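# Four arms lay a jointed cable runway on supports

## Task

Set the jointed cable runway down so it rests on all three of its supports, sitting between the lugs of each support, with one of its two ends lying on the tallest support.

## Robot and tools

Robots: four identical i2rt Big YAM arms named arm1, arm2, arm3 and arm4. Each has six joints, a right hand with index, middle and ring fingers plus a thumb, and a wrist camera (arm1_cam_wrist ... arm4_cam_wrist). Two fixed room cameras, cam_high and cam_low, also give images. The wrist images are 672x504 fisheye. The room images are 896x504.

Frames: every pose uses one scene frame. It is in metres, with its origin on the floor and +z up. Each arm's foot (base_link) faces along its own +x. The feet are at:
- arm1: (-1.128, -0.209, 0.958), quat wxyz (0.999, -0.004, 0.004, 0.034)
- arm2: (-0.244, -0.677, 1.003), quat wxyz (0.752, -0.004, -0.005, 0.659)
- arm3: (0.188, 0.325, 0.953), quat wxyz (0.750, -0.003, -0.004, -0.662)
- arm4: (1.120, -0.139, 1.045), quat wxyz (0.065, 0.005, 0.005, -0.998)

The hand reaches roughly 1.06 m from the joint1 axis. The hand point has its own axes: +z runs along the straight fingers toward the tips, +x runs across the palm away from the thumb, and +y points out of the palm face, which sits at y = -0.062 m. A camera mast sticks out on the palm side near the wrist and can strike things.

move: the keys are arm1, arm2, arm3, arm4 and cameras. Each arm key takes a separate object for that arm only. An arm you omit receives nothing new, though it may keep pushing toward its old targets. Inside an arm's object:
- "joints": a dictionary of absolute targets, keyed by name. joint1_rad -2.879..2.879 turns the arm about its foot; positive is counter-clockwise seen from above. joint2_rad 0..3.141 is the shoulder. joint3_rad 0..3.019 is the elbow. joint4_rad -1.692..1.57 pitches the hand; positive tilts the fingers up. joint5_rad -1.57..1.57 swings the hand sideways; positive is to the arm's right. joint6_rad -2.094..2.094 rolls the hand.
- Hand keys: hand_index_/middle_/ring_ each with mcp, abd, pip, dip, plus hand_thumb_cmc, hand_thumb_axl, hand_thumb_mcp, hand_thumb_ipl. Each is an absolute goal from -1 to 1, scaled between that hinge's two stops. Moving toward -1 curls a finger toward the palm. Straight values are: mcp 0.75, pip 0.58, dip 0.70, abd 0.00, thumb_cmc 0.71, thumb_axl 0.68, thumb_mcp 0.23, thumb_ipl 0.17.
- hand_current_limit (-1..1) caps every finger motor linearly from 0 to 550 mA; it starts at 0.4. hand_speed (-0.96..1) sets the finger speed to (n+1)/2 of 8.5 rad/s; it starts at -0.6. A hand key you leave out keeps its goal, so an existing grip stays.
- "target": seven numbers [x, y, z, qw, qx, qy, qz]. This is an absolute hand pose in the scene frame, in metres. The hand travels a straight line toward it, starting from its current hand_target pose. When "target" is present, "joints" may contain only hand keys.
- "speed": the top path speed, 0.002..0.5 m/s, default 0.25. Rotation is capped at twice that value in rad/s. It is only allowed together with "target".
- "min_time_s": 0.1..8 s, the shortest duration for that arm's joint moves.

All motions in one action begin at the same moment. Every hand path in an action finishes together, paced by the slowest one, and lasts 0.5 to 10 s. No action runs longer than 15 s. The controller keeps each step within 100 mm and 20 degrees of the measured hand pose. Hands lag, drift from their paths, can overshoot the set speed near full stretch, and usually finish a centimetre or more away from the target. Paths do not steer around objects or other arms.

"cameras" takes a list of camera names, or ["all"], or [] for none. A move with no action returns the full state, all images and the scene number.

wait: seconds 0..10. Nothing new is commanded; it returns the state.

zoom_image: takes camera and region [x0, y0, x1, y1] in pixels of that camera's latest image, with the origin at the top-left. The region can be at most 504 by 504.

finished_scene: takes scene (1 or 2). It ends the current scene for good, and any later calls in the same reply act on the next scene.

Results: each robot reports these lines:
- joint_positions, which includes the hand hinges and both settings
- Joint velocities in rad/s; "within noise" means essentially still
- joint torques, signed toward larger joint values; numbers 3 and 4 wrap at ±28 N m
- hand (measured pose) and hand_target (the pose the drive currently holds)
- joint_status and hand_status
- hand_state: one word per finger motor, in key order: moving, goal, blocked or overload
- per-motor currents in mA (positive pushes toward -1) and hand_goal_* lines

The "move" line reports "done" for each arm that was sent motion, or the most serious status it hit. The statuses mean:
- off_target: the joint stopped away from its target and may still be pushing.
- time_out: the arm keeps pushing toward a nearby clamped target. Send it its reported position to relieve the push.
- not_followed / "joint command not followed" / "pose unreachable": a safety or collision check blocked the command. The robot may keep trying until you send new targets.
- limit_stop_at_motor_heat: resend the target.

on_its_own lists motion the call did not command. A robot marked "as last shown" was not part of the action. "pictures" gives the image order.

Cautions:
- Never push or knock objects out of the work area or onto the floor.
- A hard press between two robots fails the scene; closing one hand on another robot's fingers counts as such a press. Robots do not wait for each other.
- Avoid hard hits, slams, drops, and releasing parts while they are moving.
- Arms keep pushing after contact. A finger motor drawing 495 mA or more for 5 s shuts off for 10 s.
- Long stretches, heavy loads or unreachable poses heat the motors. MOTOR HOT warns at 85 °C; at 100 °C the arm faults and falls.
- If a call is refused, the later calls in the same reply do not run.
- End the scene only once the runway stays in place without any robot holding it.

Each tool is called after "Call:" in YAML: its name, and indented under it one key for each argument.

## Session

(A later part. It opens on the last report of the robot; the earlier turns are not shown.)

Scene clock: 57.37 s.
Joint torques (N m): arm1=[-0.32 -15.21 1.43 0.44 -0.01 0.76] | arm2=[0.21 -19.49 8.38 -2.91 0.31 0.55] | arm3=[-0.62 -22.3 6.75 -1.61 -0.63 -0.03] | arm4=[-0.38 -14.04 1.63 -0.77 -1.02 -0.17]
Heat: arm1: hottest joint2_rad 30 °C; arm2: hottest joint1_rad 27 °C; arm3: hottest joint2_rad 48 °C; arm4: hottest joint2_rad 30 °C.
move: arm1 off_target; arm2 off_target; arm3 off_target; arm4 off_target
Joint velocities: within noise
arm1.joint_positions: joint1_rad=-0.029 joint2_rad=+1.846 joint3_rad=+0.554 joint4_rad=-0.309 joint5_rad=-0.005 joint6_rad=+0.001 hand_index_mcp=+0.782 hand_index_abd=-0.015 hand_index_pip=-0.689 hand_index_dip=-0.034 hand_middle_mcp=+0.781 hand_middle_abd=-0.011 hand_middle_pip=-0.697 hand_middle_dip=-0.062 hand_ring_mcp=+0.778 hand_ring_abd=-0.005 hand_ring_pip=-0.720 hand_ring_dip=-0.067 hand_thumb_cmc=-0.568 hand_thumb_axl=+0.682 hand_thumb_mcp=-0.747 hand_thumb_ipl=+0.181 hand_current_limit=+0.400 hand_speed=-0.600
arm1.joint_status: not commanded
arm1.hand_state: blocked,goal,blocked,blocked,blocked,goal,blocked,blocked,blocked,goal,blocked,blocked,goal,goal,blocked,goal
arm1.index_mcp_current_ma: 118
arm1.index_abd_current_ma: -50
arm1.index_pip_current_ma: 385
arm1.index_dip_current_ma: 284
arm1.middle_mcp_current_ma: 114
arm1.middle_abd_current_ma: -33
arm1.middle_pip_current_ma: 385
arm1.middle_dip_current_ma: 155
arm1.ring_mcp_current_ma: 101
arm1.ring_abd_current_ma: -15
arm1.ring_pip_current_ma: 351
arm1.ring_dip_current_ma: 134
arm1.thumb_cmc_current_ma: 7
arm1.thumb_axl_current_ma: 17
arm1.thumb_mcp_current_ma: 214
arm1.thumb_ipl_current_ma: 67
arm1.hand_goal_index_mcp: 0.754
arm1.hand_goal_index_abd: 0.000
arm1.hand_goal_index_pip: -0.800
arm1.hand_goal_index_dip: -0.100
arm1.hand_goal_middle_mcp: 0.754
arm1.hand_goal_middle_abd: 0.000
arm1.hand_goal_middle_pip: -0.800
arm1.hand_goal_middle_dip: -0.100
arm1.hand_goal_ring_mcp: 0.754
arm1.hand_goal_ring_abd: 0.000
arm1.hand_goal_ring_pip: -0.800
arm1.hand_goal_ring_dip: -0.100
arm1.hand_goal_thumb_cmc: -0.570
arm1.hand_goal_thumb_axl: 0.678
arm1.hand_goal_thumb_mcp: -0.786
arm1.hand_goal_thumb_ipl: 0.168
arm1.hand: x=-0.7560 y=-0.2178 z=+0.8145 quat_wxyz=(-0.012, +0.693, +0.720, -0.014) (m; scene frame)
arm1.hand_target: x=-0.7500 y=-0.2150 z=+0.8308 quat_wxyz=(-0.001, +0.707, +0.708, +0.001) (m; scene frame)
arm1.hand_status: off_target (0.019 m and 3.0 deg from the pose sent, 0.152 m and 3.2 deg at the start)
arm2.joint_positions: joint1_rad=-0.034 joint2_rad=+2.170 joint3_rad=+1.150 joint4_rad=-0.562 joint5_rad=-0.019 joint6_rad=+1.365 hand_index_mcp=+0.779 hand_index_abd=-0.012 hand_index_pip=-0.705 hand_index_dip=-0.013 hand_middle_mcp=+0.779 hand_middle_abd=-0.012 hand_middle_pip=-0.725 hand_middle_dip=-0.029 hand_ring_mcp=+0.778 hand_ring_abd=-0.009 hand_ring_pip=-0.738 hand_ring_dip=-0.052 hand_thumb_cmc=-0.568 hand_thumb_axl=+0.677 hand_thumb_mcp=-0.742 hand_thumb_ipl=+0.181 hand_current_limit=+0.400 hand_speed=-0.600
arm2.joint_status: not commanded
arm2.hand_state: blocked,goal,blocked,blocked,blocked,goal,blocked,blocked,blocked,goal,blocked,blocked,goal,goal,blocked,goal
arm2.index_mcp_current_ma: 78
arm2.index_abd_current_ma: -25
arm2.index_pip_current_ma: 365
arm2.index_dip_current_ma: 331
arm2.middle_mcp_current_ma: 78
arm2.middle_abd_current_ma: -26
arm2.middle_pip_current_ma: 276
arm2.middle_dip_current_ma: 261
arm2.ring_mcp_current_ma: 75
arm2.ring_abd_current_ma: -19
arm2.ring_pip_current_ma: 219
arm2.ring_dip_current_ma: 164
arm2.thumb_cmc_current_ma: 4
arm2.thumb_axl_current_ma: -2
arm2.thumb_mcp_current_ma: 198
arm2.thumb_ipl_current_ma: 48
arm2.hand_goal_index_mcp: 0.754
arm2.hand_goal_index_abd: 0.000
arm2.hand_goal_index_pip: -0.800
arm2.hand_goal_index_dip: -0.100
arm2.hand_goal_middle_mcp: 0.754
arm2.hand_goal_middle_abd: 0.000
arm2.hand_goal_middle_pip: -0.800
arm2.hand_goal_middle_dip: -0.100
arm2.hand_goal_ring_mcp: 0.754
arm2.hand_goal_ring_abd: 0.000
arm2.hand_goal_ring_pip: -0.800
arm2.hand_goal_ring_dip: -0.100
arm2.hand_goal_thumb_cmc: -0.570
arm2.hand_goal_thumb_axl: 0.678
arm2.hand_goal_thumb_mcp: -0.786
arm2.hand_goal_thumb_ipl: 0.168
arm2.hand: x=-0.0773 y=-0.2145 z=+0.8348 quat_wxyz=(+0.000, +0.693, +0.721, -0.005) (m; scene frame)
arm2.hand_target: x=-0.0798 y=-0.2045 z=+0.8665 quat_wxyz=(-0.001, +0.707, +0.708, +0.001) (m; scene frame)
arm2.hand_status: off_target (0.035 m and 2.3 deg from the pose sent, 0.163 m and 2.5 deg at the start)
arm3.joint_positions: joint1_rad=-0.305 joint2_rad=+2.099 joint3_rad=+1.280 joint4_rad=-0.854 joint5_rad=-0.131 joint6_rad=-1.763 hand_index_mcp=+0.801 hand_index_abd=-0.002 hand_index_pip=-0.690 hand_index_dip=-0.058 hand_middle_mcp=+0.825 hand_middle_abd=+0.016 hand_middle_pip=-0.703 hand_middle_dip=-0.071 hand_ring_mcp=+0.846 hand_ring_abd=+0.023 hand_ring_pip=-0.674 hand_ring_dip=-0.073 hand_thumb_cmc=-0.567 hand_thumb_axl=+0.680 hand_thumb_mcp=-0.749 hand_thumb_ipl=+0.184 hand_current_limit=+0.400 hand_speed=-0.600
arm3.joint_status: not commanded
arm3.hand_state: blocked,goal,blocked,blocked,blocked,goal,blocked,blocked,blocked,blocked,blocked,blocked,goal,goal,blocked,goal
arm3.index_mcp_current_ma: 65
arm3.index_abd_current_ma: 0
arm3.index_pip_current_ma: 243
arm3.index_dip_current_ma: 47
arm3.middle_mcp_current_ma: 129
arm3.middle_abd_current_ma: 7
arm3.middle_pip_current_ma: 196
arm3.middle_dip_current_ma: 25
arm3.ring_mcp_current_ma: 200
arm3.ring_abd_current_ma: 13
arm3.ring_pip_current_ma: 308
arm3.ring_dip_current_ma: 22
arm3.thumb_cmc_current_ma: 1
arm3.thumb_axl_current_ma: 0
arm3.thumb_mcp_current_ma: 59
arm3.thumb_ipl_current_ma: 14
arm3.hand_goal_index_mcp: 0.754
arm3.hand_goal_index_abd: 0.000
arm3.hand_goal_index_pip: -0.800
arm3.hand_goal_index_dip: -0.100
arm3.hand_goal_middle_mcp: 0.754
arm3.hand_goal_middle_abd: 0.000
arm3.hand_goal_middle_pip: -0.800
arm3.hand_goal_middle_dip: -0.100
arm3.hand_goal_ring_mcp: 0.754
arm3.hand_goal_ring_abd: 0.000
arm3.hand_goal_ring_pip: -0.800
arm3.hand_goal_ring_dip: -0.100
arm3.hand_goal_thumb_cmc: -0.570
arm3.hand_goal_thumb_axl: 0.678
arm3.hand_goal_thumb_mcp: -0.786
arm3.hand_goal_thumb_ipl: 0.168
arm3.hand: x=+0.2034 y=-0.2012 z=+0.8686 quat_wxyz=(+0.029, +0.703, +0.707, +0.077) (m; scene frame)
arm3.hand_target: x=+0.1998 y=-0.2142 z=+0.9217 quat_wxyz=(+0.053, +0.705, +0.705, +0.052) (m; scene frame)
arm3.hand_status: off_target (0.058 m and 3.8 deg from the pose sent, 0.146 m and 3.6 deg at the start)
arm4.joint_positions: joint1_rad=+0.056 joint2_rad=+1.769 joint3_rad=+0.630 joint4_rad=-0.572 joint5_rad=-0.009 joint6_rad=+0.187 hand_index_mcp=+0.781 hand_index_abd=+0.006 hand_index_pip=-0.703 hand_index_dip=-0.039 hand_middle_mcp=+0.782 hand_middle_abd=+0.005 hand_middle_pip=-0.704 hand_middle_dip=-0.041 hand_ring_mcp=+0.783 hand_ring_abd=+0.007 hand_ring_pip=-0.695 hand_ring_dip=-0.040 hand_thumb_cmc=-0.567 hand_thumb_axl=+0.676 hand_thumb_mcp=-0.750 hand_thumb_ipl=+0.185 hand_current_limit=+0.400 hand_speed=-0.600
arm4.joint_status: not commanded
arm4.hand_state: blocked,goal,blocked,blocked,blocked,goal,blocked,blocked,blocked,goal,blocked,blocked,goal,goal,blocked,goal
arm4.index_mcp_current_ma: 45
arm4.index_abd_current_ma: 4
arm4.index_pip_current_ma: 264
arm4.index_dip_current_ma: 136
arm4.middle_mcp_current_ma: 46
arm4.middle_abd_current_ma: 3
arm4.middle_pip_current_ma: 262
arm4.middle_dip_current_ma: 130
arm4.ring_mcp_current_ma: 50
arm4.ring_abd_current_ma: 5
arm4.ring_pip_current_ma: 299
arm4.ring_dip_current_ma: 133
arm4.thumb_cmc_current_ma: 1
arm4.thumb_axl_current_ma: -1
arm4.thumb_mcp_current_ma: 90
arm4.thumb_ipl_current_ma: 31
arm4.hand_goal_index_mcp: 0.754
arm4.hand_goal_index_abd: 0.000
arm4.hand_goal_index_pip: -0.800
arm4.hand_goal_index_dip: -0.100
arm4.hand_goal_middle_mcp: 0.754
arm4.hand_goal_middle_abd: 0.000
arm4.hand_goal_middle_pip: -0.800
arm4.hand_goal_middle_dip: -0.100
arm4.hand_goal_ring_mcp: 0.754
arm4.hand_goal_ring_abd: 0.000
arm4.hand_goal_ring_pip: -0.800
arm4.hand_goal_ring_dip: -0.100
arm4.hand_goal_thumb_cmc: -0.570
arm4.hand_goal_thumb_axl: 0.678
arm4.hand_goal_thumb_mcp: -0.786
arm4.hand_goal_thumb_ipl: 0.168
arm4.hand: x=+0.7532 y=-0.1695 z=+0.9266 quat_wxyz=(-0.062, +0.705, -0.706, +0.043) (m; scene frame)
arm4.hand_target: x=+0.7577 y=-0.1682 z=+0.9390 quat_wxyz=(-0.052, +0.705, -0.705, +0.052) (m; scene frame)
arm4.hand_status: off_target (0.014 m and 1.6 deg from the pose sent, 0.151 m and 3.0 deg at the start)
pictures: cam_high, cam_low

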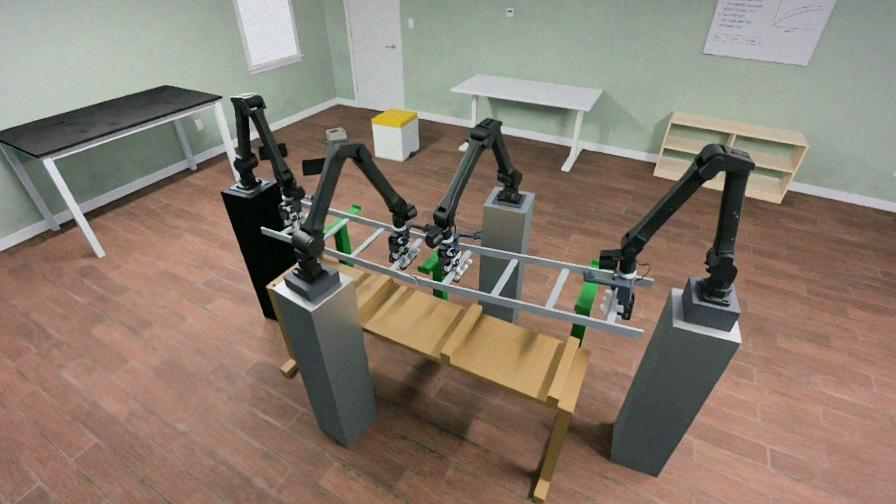

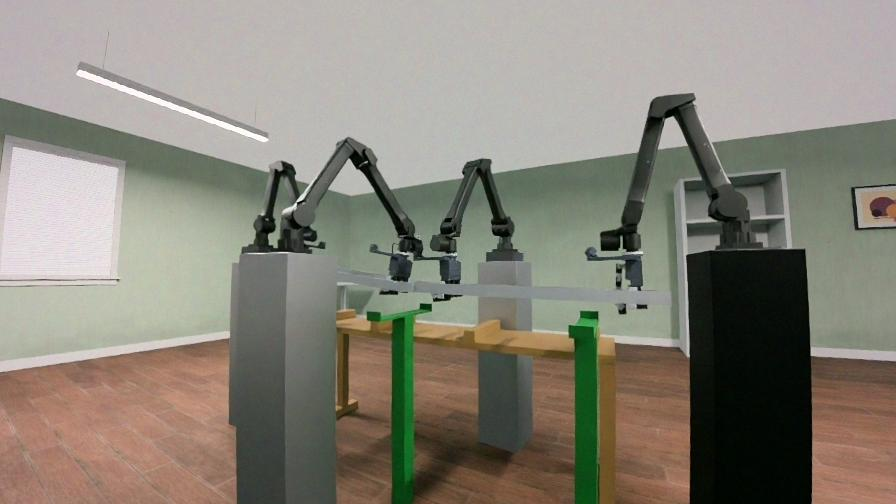

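Call:
move:
  arm1: {"target": [-0.75, -0.052, 0.832, 0, 0.7071, 0.7071, 0], "speed": 0.07}
  arm2: {"target": [-0.082, -0.038, 0.9, 0, 0.7071, 0.7071, 0], "speed": 0.07}
  arm3: {"target": [0.197, -0.058, 0.882, 0.0524, 0.7052, 0.7052, 0.0524], "speed": 0.07}
  arm4: {"target": [0.758, -0.008, 0.936, -0.0524, 0.7052, -0.7052, 0.0524], "speed": 0.07}
  cameras: ["cam_low", "cam_high", "arm2_cam_wrist", "arm3_cam_wrist"]

Scene clock: 60.87 s.
Joint torques (N m): arm1=[0.44 -14.92 4.31 -0.4 -0.57 0.79] | arm2=[0.03 -25.93 14.61 -3.88 0.47 0.57] | arm3=[-0.44 -15.03 4.36 -0.99 -0.56 -0.04] | arm4=[-1.14 -11.75 3.49 -1.46 0.2 -0.24]
Heat: arm1: hottest joint2_rad 30 °C; arm2: hottest joint3_rad 28 °C; arm3: hottest joint2_rad 47 °C; arm4: hottest joint2_rad 30 °C.
move: arm1 off_target; arm2 off_target; arm3 off_target; arm4 off_target
Joint velocities: within noise
arm1.joint_positions: joint1_rad=+0.454 joint2_rad=+1.884 joint3_rad=+0.659 joint4_rad=-0.369 joint5_rad=+0.018 joint6_rad=+0.491 hand_index_mcp=+0.780 hand_index_abd=-0.015 hand_index_pip=-0.688 hand_index_dip=-0.040 hand_middle_mcp=+0.783 hand_middle_abd=-0.011 hand_middle_pip=-0.697 hand_middle_dip=-0.071 hand_ring_mcp=+0.786 hand_ring_abd=-0.006 hand_ring_pip=-0.720 hand_ring_dip=-0.071 hand_thumb_cmc=-0.568 hand_thumb_axl=+0.682 hand_thumb_mcp=-0.747 hand_thumb_ipl=+0.181 hand_current_limit=+0.400 hand_speed=-0.600
arm1.joint_status: not commanded
arm1.hand_state: blocked,goal,blocked,blocked,blocked,goal,blocked,blocked,blocked,goal,blocked,blocked,goal,goal,blocked,goal
arm1.index_mcp_current_ma: 111
arm1.index_abd_current_ma: -47
arm1.index_pip_current_ma: 385
arm1.index_dip_current_ma: 259
arm1.middle_mcp_current_ma: 123
arm1.middle_abd_current_ma: -33
arm1.middle_pip_current_ma: 385
arm1.middle_dip_current_ma: 116
arm1.ring_mcp_current_ma: 136
arm1.ring_abd_current_ma: -18
arm1.ring_pip_current_ma: 351
arm1.ring_dip_current_ma: 118
arm1.thumb_cmc_current_ma: 7
arm1.thumb_axl_current_ma: 17
arm1.thumb_mcp_current_ma: 214
arm1.thumb_ipl_current_ma: 69
arm1.hand_goal_index_mcp: 0.754
arm1.hand_goal_index_abd: 0.000
arm1.hand_goal_index_pip: -0.800
arm1.hand_goal_index_dip: -0.100
arm1.hand_goal_middle_mcp: 0.754
arm1.hand_goal_middle_abd: 0.000
arm1.hand_goal_middle_pip: -0.800
arm1.hand_goal_middle_dip: -0.100
arm1.hand_goal_ring_mcp: 0.754
arm1.hand_goal_ring_abd: 0.000
arm1.hand_goal_ring_pip: -0.800
arm1.hand_goal_ring_dip: -0.100
arm1.hand_goal_thumb_cmc: -0.570
arm1.hand_goal_thumb_axl: 0.678
arm1.hand_goal_thumb_mcp: -0.786
arm1.hand_goal_thumb_ipl: 0.168
arm1.hand: x=-0.7586 y=-0.0701 z=+0.8167 quat_wxyz=(+0.006, +0.696, +0.718, -0.019) (m; scene frame)
arm1.hand_target: x=-0.7503 y=-0.0523 z=+0.8316 quat_wxyz=(-0.001, +0.706, +0.708, +0.000) (m; scene frame)
arm1.hand_status: off_target (0.025 m and 2.9 deg from the pose sent, 0.167 m and 3.1 deg at the start)
arm2.joint_positions: joint1_rad=+0.007 joint2_rad=+2.439 joint3_rad=+1.741 joint4_rad=-0.916 joint5_rad=-0.024 joint6_rad=+1.404 hand_index_mcp=+0.783 hand_index_abd=-0.015 hand_index_pip=-0.703 hand_index_dip=-0.020 hand_middle_mcp=+0.781 hand_middle_abd=-0.012 hand_middle_pip=-0.725 hand_middle_dip=-0.029 hand_ring_mcp=+0.777 hand_ring_abd=-0.009 hand_ring_pip=-0.737 hand_ring_dip=-0.053 hand_thumb_cmc=-0.568 hand_thumb_axl=+0.677 hand_thumb_mcp=-0.743 hand_thumb_ipl=+0.181 hand_current_limit=+0.400 hand_speed=-0.600
arm2.joint_status: not commanded
arm2.hand_state: blocked,goal,blocked,blocked,blocked,goal,blocked,blocked,blocked,goal,blocked,blocked,goal,goal,blocked,goal
arm2.index_mcp_current_ma: 96
arm2.index_abd_current_ma: -34
arm2.index_pip_current_ma: 379
arm2.index_dip_current_ma: 302
arm2.middle_mcp_current_ma: 86
arm2.middle_abd_current_ma: -26
arm2.middle_pip_current_ma: 278
arm2.middle_dip_current_ma: 261
arm2.ring_mcp_current_ma: 72
arm2.ring_abd_current_ma: -19
arm2.ring_pip_current_ma: 224
arm2.ring_dip_current_ma: 159
arm2.thumb_cmc_current_ma: 3
arm2.thumb_axl_current_ma: -3
arm2.thumb_mcp_current_ma: 196
arm2.thumb_ipl_current_ma: 48
arm2.hand_goal_index_mcp: 0.754
arm2.hand_goal_index_abd: 0.000
arm2.hand_goal_index_pip: -0.800
arm2.hand_goal_index_dip: -0.100
arm2.hand_goal_middle_mcp: 0.754
arm2.hand_goal_middle_abd: 0.000
arm2.hand_goal_middle_pip: -0.800
arm2.hand_goal_middle_dip: -0.100
arm2.hand_goal_ring_mcp: 0.754
arm2.hand_goal_ring_abd: 0.000
arm2.hand_goal_ring_pip: -0.800
arm2.hand_goal_ring_dip: -0.100
arm2.hand_goal_thumb_cmc: -0.570
arm2.hand_goal_thumb_axl: 0.678
arm2.hand_goal_thumb_mcp: -0.786
arm2.hand_goal_thumb_ipl: 0.168
arm2.hand: x=-0.0793 y=-0.0645 z=+0.8334 quat_wxyz=(+0.008, +0.693, +0.721, -0.020) (m; scene frame)
arm2.hand_target: x=-0.0820 y=-0.0398 z=+0.8977 quat_wxyz=(-0.002, +0.706, +0.708, +0.002) (m; scene frame)
arm2.hand_status: off_target (0.072 m and 3.4 deg from the pose sent, 0.188 m and 2.3 deg at the start)
arm3.joint_positions: joint1_rad=-0.389 joint2_rad=+1.873 joint3_rad=+0.794 joint4_rad=-0.576 joint5_rad=-0.129 joint6_rad=-1.847 hand_index_mcp=+0.801 hand_index_abd=+0.004 hand_index_pip=-0.690 hand_index_dip=-0.058 hand_middle_mcp=+0.825 hand_middle_abd=+0.016 hand_middle_pip=-0.703 hand_middle_dip=-0.071 hand_ring_mcp=+0.846 hand_ring_abd=+0.022 hand_ring_pip=-0.674 hand_ring_dip=-0.071 hand_thumb_cmc=-0.567 hand_thumb_axl=+0.680 hand_thumb_mcp=-0.749 hand_thumb_ipl=+0.184 hand_current_limit=+0.400 hand_speed=-0.600
arm3.joint_status: not commanded
arm3.hand_state: blocked,goal,blocked,blocked,blocked,goal,blocked,blocked,blocked,blocked,blocked,blocked,goal,goal,blocked,goal
arm3.index_mcp_current_ma: 65
arm3.index_abd_current_ma: 1
arm3.index_pip_current_ma: 243
arm3.index_dip_current_ma: 47
arm3.middle_mcp_current_ma: 129
arm3.middle_abd_current_ma: 7
arm3.middle_pip_current_ma: 196
arm3.middle_dip_current_ma: 25
arm3.ring_mcp_current_ma: 200
arm3.ring_abd_current_ma: 13
arm3.ring_pip_current_ma: 308
arm3.ring_dip_current_ma: 25
arm3.thumb_cmc_current_ma: 1
arm3.thumb_axl_current_ma: 0
arm3.thumb_mcp_current_ma: 59
arm3.thumb_ipl_current_ma: 14
arm3.hand_goal_index_mcp: 0.754
arm3.hand_goal_index_abd: 0.000
arm3.hand_goal_index_pip: -0.800
arm3.hand_goal_index_dip: -0.100
arm3.hand_goal_middle_mcp: 0.754
arm3.hand_goal_middle_abd: 0.000
arm3.hand_goal_middle_pip: -0.800
arm3.hand_goal_middle_dip: -0.100
arm3.hand_goal_ring_mcp: 0.754
arm3.hand_goal_ring_abd: 0.000
arm3.hand_goal_ring_pip: -0.800
arm3.hand_goal_ring_dip: -0.100
arm3.hand_goal_thumb_cmc: -0.570
arm3.hand_goal_thumb_axl: 0.678
arm3.hand_goal_thumb_mcp: -0.786
arm3.hand_goal_thumb_ipl: 0.168
arm3.hand: x=+0.1998 y=-0.0510 z=+0.8583 quat_wxyz=(+0.040, +0.703, +0.708, +0.065) (m; scene frame)
arm3.hand_target: x=+0.1973 y=-0.0578 z=+0.8806 quat_wxyz=(+0.053, +0.705, +0.705, +0.052) (m; scene frame)
arm3.hand_status: off_target (0.025 m and 2.1 deg from the pose sent, 0.144 m and 3.9 deg at the start)
arm4.joint_positions: joint1_rad=-0.449 joint2_rad=+1.776 joint3_rad=+0.645 joint4_rad=-0.554 joint5_rad=+0.033 joint6_rad=-0.314 hand_index_mcp=+0.785 hand_index_abd=+0.006 hand_index_pip=-0.703 hand_index_dip=-0.039 hand_middle_mcp=+0.789 hand_middle_abd=+0.005 hand_middle_pip=-0.699 hand_middle_dip=-0.047 hand_ring_mcp=+0.793 hand_ring_abd=+0.008 hand_ring_pip=-0.690 hand_ring_dip=-0.045 hand_thumb_cmc=-0.567 hand_thumb_axl=+0.676 hand_thumb_mcp=-0.750 hand_thumb_ipl=+0.185 hand_current_limit=+0.400 hand_speed=-0.600
arm4.joint_status: not commanded
arm4.hand_state: blocked,goal,blocked,blocked,blocked,goal,blocked,blocked,blocked,goal,blocked,blocked,goal,goal,blocked,goal
arm4.index_mcp_current_ma: 55
arm4.index_abd_current_ma: 4
arm4.index_pip_current_ma: 264
arm4.index_dip_current_ma: 136
arm4.middle_mcp_current_ma: 66
arm4.middle_abd_current_ma: 3
arm4.middle_pip_current_ma: 281
arm4.middle_dip_current_ma: 110
arm4.ring_mcp_current_ma: 76
arm4.ring_abd_current_ma: 5
arm4.ring_pip_current_ma: 319
arm4.ring_dip_current_ma: 116
arm4.thumb_cmc_current_ma: 1
arm4.thumb_axl_current_ma: -1
arm4.thumb_mcp_current_ma: 90
arm4.thumb_ipl_current_ma: 31
arm4.hand_goal_index_mcp: 0.754
arm4.hand_goal_index_abd: 0.000
arm4.hand_goal_index_pip: -0.800
arm4.hand_goal_index_dip: -0.100
arm4.hand_goal_middle_mcp: 0.754
arm4.hand_goal_middle_abd: 0.000
arm4.hand_goal_middle_pip: -0.800
arm4.hand_goal_middle_dip: -0.100
arm4.hand_goal_ring_mcp: 0.754
arm4.hand_goal_ring_abd: 0.000
arm4.hand_goal_ring_pip: -0.800
arm4.hand_goal_ring_dip: -0.100
arm4.hand_goal_thumb_cmc: -0.570
arm4.hand_goal_thumb_axl: 0.678
arm4.hand_goal_thumb_mcp: -0.786
arm4.hand_goal_thumb_ipl: 0.168
arm4.hand: x=+0.7534 y=-0.0154 z=+0.9288 quat_wxyz=(-0.047, +0.705, -0.707, +0.043) (m; scene frame)
arm4.hand_target: x=+0.7582 y=-0.0082 z=+0.9357 quat_wxyz=(-0.052, +0.705, -0.705, +0.052) (m; scene frame)
arm4.hand_status: off_target (0.011 m and 1.3 deg from the pose sent, 0.162 m and 1.6 deg at the start)
pictures: arm2_cam_wrist, arm3_cam_wrist, cam_high, cam_low

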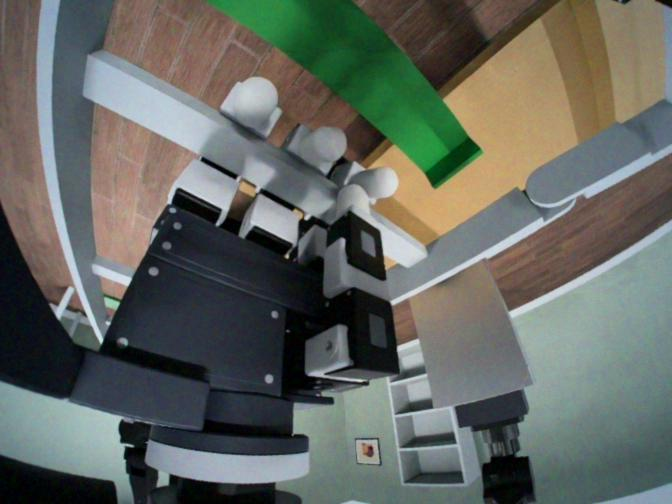

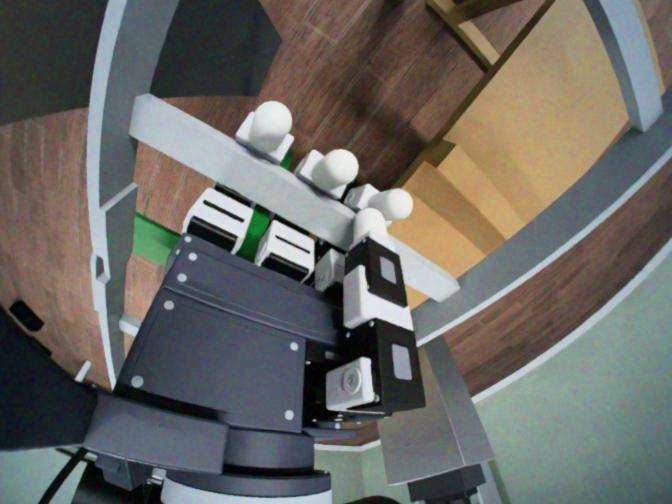

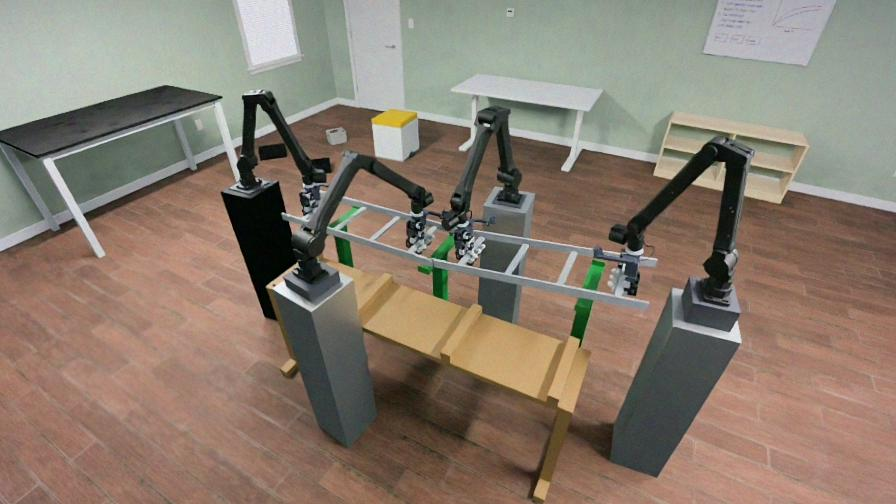

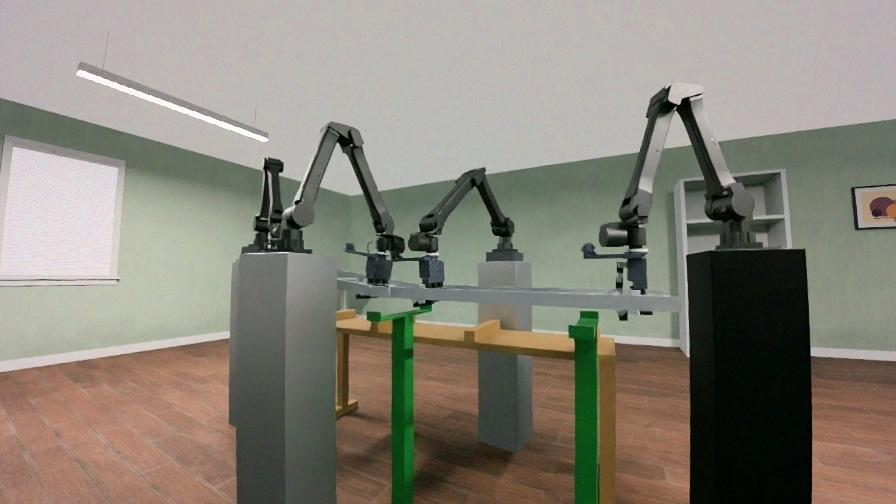

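Call:
move:
  arm1: {"target": [-0.75, 0.010, 0.825, 0, 0.7071, 0.7071, 0], "speed": 0.05}
  arm2: {"target": [-0.082, 0.025, 0.9, 0, 0.7071, 0.7071, 0], "speed": 0.05}
  arm3: {"target": [0.197, -0.022, 0.872, 0.0524, 0.7052, 0.7052, 0.0524], "speed": 0.05}
  arm4: {"target": [0.758, 0.036, 0.930, -0.0524, 0.7052, -0.7052, 0.0524], "speed": 0.05}
  cameras: ["cam_low", "cam_high", "arm1_cam_wrist", "arm4_cam_wrist"]

Call:
zoom_image:
  camera: "cam_low"
  region: [550, 260, 690, 350]

Call:
zoom_image:
  camera: "cam_low"
  region: [340, 250, 480, 340]

Call:
zoom_image:
  camera: "cam_high"
  region: [540, 230, 680, 330]

Scene clock: 63.37 s.
Joint torques (N m): arm1=[0.91 -16.85 4.86 -0.61 -0.51 0.76] | arm2=[0.26 -27.4 17.88 -3.34 0.48 0.6] | arm3=[0.03 -14.33 4.6 -1.07 -0.55 -0.06] | arm4=[-1.55 -12.4 3.9 -1.31 0.29 -0.38]
Heat: arm1: hottest joint2_rad 30 °C; arm2: hottest joint3_rad 28 °C; arm3: hottest joint2_rad 47 °C; arm4: hottest joint2_rad 30 °C.
move: arm1 off_target; arm2 off_target; arm3 off_target; arm4 off_target
Joint velocities: within noise
arm1.joint_positions: joint1_rad=+0.587 joint2_rad=+1.957 joint3_rad=+0.759 joint4_rad=-0.402 joint5_rad=+0.018 joint6_rad=+0.633 hand_index_mcp=+0.780 hand_index_abd=-0.015 hand_index_pip=-0.688 hand_index_dip=-0.040 hand_middle_mcp=+0.783 hand_middle_abd=-0.011 hand_middle_pip=-0.697 hand_middle_dip=-0.071 hand_ring_mcp=+0.786 hand_ring_abd=-0.006 hand_ring_pip=-0.720 hand_ring_dip=-0.071 hand_thumb_cmc=-0.568 hand_thumb_axl=+0.682 hand_thumb_mcp=-0.747 hand_thumb_ipl=+0.182 hand_current_limit=+0.400 hand_speed=-0.600
arm1.joint_status: not commanded
arm1.hand_state: blocked,goal,blocked,blocked,blocked,goal,blocked,blocked,blocked,goal,blocked,blocked,goal,goal,blocked,goal
arm1.index_mcp_current_ma: 109
arm1.index_abd_current_ma: -47
arm1.index_pip_current_ma: 385
arm1.index_dip_current_ma: 259
arm1.middle_mcp_current_ma: 123
arm1.middle_abd_current_ma: -33
arm1.middle_pip_current_ma: 385
arm1.middle_dip_current_ma: 116
arm1.ring_mcp_current_ma: 136
arm1.ring_abd_current_ma: -19
arm1.ring_pip_current_ma: 351
arm1.ring_dip_current_ma: 118
arm1.thumb_cmc_current_ma: 7
arm1.thumb_axl_current_ma: 17
arm1.thumb_mcp_current_ma: 214
arm1.thumb_ipl_current_ma: 70
arm1.hand_goal_index_mcp: 0.754
arm1.hand_goal_index_abd: 0.000
arm1.hand_goal_index_pip: -0.800
arm1.hand_goal_index_dip: -0.100
arm1.hand_goal_middle_mcp: 0.754
arm1.hand_goal_middle_abd: 0.000
arm1.hand_goal_middle_pip: -0.800
arm1.hand_goal_middle_dip: -0.100
arm1.hand_goal_ring_mcp: 0.754
arm1.hand_goal_ring_abd: 0.000
arm1.hand_goal_ring_pip: -0.800
arm1.hand_goal_ring_dip: -0.100
arm1.hand_goal_thumb_cmc: -0.570
arm1.hand_goal_thumb_axl: 0.678
arm1.hand_goal_thumb_mcp: -0.786
arm1.hand_goal_thumb_ipl: 0.168
arm1.hand: x=-0.7573 y=-0.0147 z=+0.8056 quat_wxyz=(+0.007, +0.699, +0.715, -0.021) (m; scene frame)
arm1.hand_target: x=-0.7504 y=+0.0098 z=+0.8246 quat_wxyz=(-0.001, +0.706, +0.708, +0.001) (m; scene frame)
arm1.hand_status: off_target (0.032 m and 2.9 deg from the pose sent, 0.081 m and 2.9 deg at the start)
arm2.joint_positions: joint1_rad=+0.013 joint2_rad=+2.599 joint3_rad=+2.045 joint4_rad=-1.095 joint5_rad=-0.025 joint6_rad=+1.413 hand_index_mcp=+0.787 hand_index_abd=-0.033 hand_index_pip=-0.692 hand_index_dip=-0.030 hand_middle_mcp=+0.781 hand_middle_abd=-0.012 hand_middle_pip=-0.725 hand_middle_dip=-0.050 hand_ring_mcp=+0.767 hand_ring_abd=-0.009 hand_ring_pip=-0.758 hand_ring_dip=-0.077 hand_thumb_cmc=-0.568 hand_thumb_axl=+0.677 hand_thumb_mcp=-0.743 hand_thumb_ipl=+0.181 hand_current_limit=+0.400 hand_speed=-0.600
arm2.joint_status: not commanded
arm2.hand_state: blocked,blocked,blocked,blocked,blocked,goal,blocked,blocked,goal,goal,blocked,blocked,goal,goal,blocked,goal
arm2.index_mcp_current_ma: 113
arm2.index_abd_current_ma: -89
arm2.index_pip_current_ma: 385
arm2.index_dip_current_ma: 258
arm2.middle_mcp_current_ma: 86
arm2.middle_abd_current_ma: -26
arm2.middle_pip_current_ma: 278
arm2.middle_dip_current_ma: 169
arm2.ring_mcp_current_ma: 38
arm2.ring_abd_current_ma: -19
arm2.ring_pip_current_ma: 139
arm2.ring_dip_current_ma: 69
arm2.thumb_cmc_current_ma: 3
arm2.thumb_axl_current_ma: -1
arm2.thumb_mcp_current_ma: 196
arm2.thumb_ipl_current_ma: 48
arm2.hand_goal_index_mcp: 0.754
arm2.hand_goal_index_abd: 0.000
arm2.hand_goal_index_pip: -0.800
arm2.hand_goal_index_dip: -0.100
arm2.hand_goal_middle_mcp: 0.754
arm2.hand_goal_middle_abd: 0.000
arm2.hand_goal_middle_pip: -0.800
arm2.hand_goal_middle_dip: -0.100
arm2.hand_goal_ring_mcp: 0.754
arm2.hand_goal_ring_abd: 0.000
arm2.hand_goal_ring_pip: -0.800
arm2.hand_goal_ring_dip: -0.100
arm2.hand_goal_thumb_cmc: -0.570
arm2.hand_goal_thumb_axl: 0.678
arm2.hand_goal_thumb_mcp: -0.786
arm2.hand_goal_thumb_ipl: 0.168
arm2.on_its_own: hand_middle_dip moved -0.022 toward your old target -0.100; hand_ring_pip moved -0.020 toward your old target -0.800; hand_ring_dip moved -0.024 toward your old target -0.100
arm2.hand: x=-0.0778 y=-0.0146 z=+0.8232 quat_wxyz=(+0.018, +0.693, +0.720, -0.034) (m; scene frame)
arm2.hand_target: x=-0.0823 y=+0.0211 z=+0.8985 quat_wxyz=(-0.003, +0.706, +0.708, +0.002) (m; scene frame)
arm2.hand_status: off_target (0.086 m and 4.9 deg from the pose sent, 0.112 m and 3.4 deg at the start)
arm3.joint_positions: joint1_rad=-0.423 joint2_rad=+1.852 joint3_rad=+0.678 joint4_rad=-0.505 joint5_rad=-0.128 joint6_rad=-1.875 hand_index_mcp=+0.801 hand_index_abd=+0.002 hand_index_pip=-0.690 hand_index_dip=-0.055 hand_middle_mcp=+0.825 hand_middle_abd=+0.019 hand_middle_pip=-0.703 hand_middle_dip=-0.071 hand_ring_mcp=+0.846 hand_ring_abd=+0.041 hand_ring_pip=-0.668 hand_ring_dip=-0.071 hand_thumb_cmc=-0.567 hand_thumb_axl=+0.678 hand_thumb_mcp=-0.745 hand_thumb_ipl=+0.184 hand_current_limit=+0.400 hand_speed=-0.600
arm3.joint_status: not commanded
arm3.hand_state: blocked,goal,blocked,blocked,blocked,goal,blocked,blocked,blocked,blocked,blocked,blocked,goal,goal,blocked,goal
arm3.index_mcp_current_ma: 65
arm3.index_abd_current_ma: 0
arm3.index_pip_current_ma: 243
arm3.index_dip_current_ma: 53
arm3.middle_mcp_current_ma: 129
arm3.middle_abd_current_ma: 9
arm3.middle_pip_current_ma: 196
arm3.middle_dip_current_ma: 25
arm3.ring_mcp_current_ma: 200
arm3.ring_abd_current_ma: 37
arm3.ring_pip_current_ma: 329
arm3.ring_dip_current_ma: 26
arm3.thumb_cmc_current_ma: 1
arm3.thumb_axl_current_ma: 0
arm3.thumb_mcp_current_ma: 69
arm3.thumb_ipl_current_ma: 14
arm3.hand_goal_index_mcp: 0.754
arm3.hand_goal_index_abd: 0.000
arm3.hand_goal_index_pip: -0.800
arm3.hand_goal_index_dip: -0.100
arm3.hand_goal_middle_mcp: 0.754
arm3.hand_goal_middle_abd: 0.000
arm3.hand_goal_middle_pip: -0.800
arm3.hand_goal_middle_dip: -0.100
arm3.hand_goal_ring_mcp: 0.754
arm3.hand_goal_ring_abd: 0.000
arm3.hand_goal_ring_pip: -0.800
arm3.hand_goal_ring_dip: -0.100
arm3.hand_goal_thumb_cmc: -0.570
arm3.hand_goal_thumb_axl: 0.678
arm3.hand_goal_thumb_mcp: -0.786
arm3.hand_goal_thumb_ipl: 0.168
arm3.hand: x=+0.2007 y=-0.0055 z=+0.8466 quat_wxyz=(+0.036, +0.705, +0.704, +0.074) (m; scene frame)
arm3.hand_target: x=+0.1975 y=-0.0214 z=+0.8704 quat_wxyz=(+0.053, +0.705, +0.705, +0.053) (m; scene frame)
arm3.hand_status: off_target (0.031 m and 3.1 deg from the pose sent, 0.032 m and 2.1 deg at the start)
arm4.joint_positions: joint1_rad=-0.566 joint2_rad=+1.821 joint3_rad=+0.686 joint4_rad=-0.554 joint5_rad=+0.048 joint6_rad=-0.421 hand_index_mcp=+0.786 hand_index_abd=+0.006 hand_index_pip=-0.703 hand_index_dip=-0.039 hand_middle_mcp=+0.789 hand_middle_abd=+0.005 hand_middle_pip=-0.699 hand_middle_dip=-0.047 hand_ring_mcp=+0.793 hand_ring_abd=+0.008 hand_ring_pip=-0.690 hand_ring_dip=-0.045 hand_thumb_cmc=-0.567 hand_thumb_axl=+0.676 hand_thumb_mcp=-0.750 hand_thumb_ipl=+0.185 hand_current_limit=+0.400 hand_speed=-0.600
arm4.joint_status: not commanded
arm4.hand_state: blocked,goal,blocked,blocked,blocked,goal,blocked,blocked,blocked,goal,blocked,blocked,goal,goal,blocked,goal
arm4.index_mcp_current_ma: 56
arm4.index_abd_current_ma: 4
arm4.index_pip_current_ma: 264
arm4.index_dip_current_ma: 136
arm4.middle_mcp_current_ma: 66
arm4.middle_abd_current_ma: 3
arm4.middle_pip_current_ma: 281
arm4.middle_dip_current_ma: 109
arm4.ring_mcp_current_ma: 76
arm4.ring_abd_current_ma: 5
arm4.ring_pip_current_ma: 319
arm4.ring_dip_current_ma: 115
arm4.thumb_cmc_current_ma: 1
arm4.thumb_axl_current_ma: -1
arm4.thumb_mcp_current_ma: 90
arm4.thumb_ipl_current_ma: 31
arm4.hand_goal_index_mcp: 0.754
arm4.hand_goal_index_abd: 0.000
arm4.hand_goal_index_pip: -0.800
arm4.hand_goal_index_dip: -0.100
arm4.hand_goal_middle_mcp: 0.754
arm4.hand_goal_middle_abd: 0.000
arm4.hand_goal_middle_pip: -0.800
arm4.hand_goal_middle_dip: -0.100
arm4.hand_goal_ring_mcp: 0.754
arm4.hand_goal_ring_abd: 0.000
arm4.hand_goal_ring_pip: -0.800
arm4.hand_goal_ring_dip: -0.100
arm4.hand_goal_thumb_cmc: -0.570
arm4.hand_goal_thumb_axl: 0.678
arm4.hand_goal_thumb_mcp: -0.786
arm4.hand_goal_thumb_ipl: 0.168
arm4.hand: x=+0.7557 y=+0.0262 z=+0.9215 quat_wxyz=(-0.049, +0.701, -0.710, +0.046) (m; scene frame)
arm4.hand_target: x=+0.7581 y=+0.0359 z=+0.9298 quat_wxyz=(-0.052, +0.705, -0.706, +0.052) (m; scene frame)
arm4.hand_status: off_target (0.013 m and 1.1 deg from the pose sent, 0.052 m and 1.3 deg at the start)
pictures: arm1_cam_wrist, arm4_cam_wrist, cam_high, cam_low

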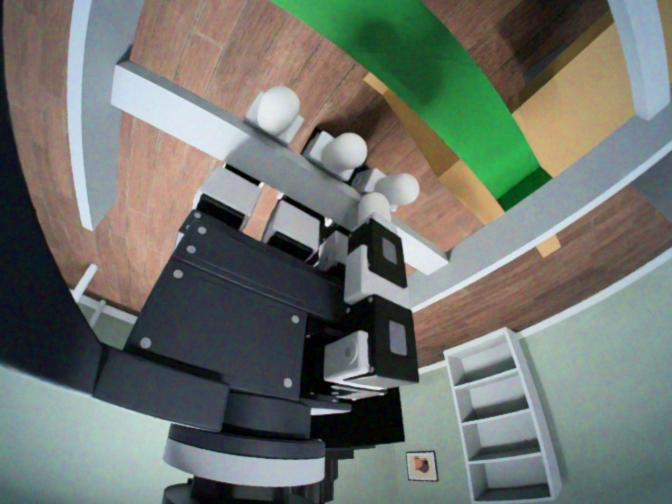

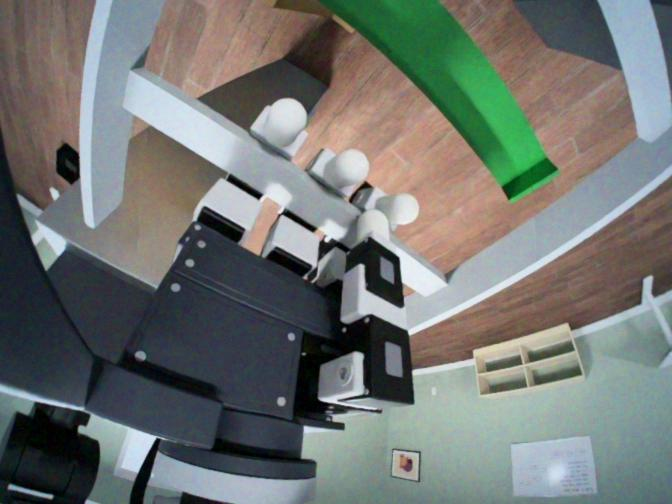

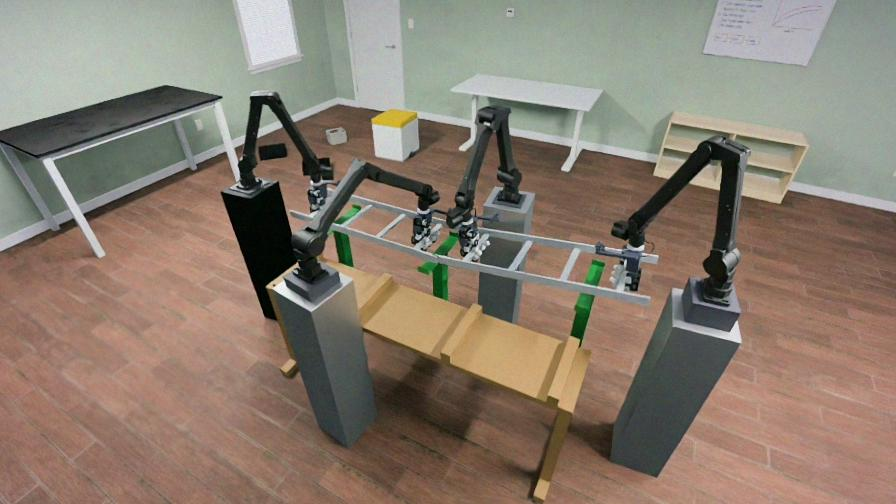

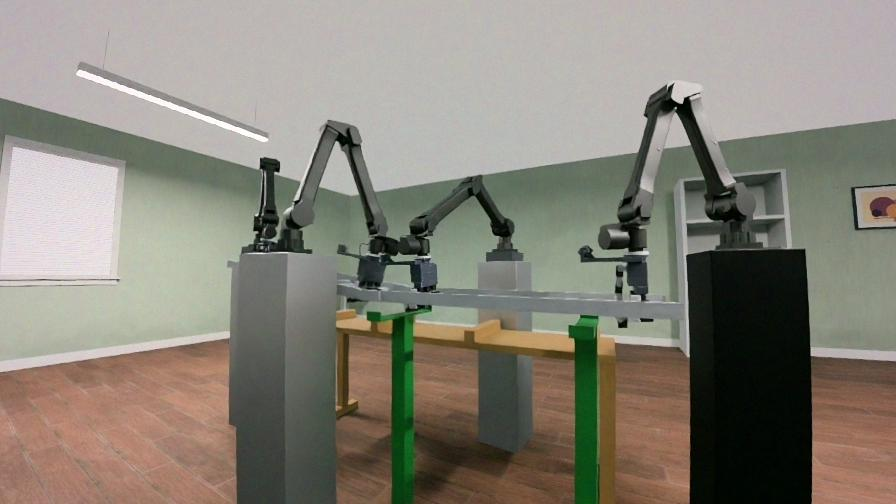

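Scaled by 3.600 from the camera's 896x504 image, which has a finer 1280x720 frame.

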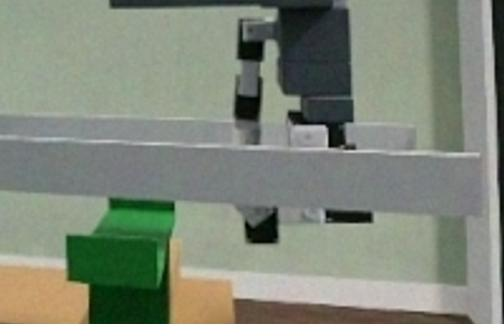

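Scaled by 3.600 from the camera's 896x504 image, which has a finer 1280x720 frame.

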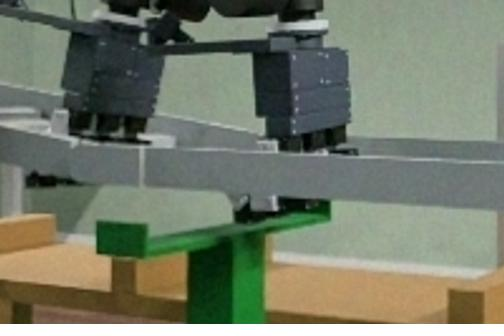

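Scaled by 3.600 from the camera's 896x504 image, which has a finer 1280x720 frame.

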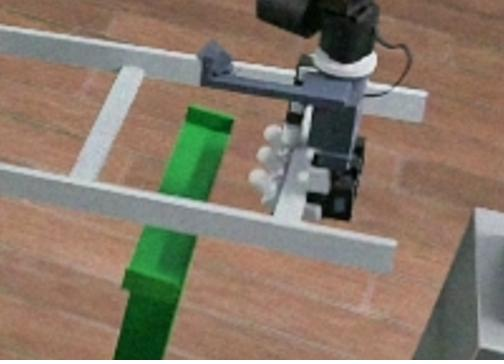

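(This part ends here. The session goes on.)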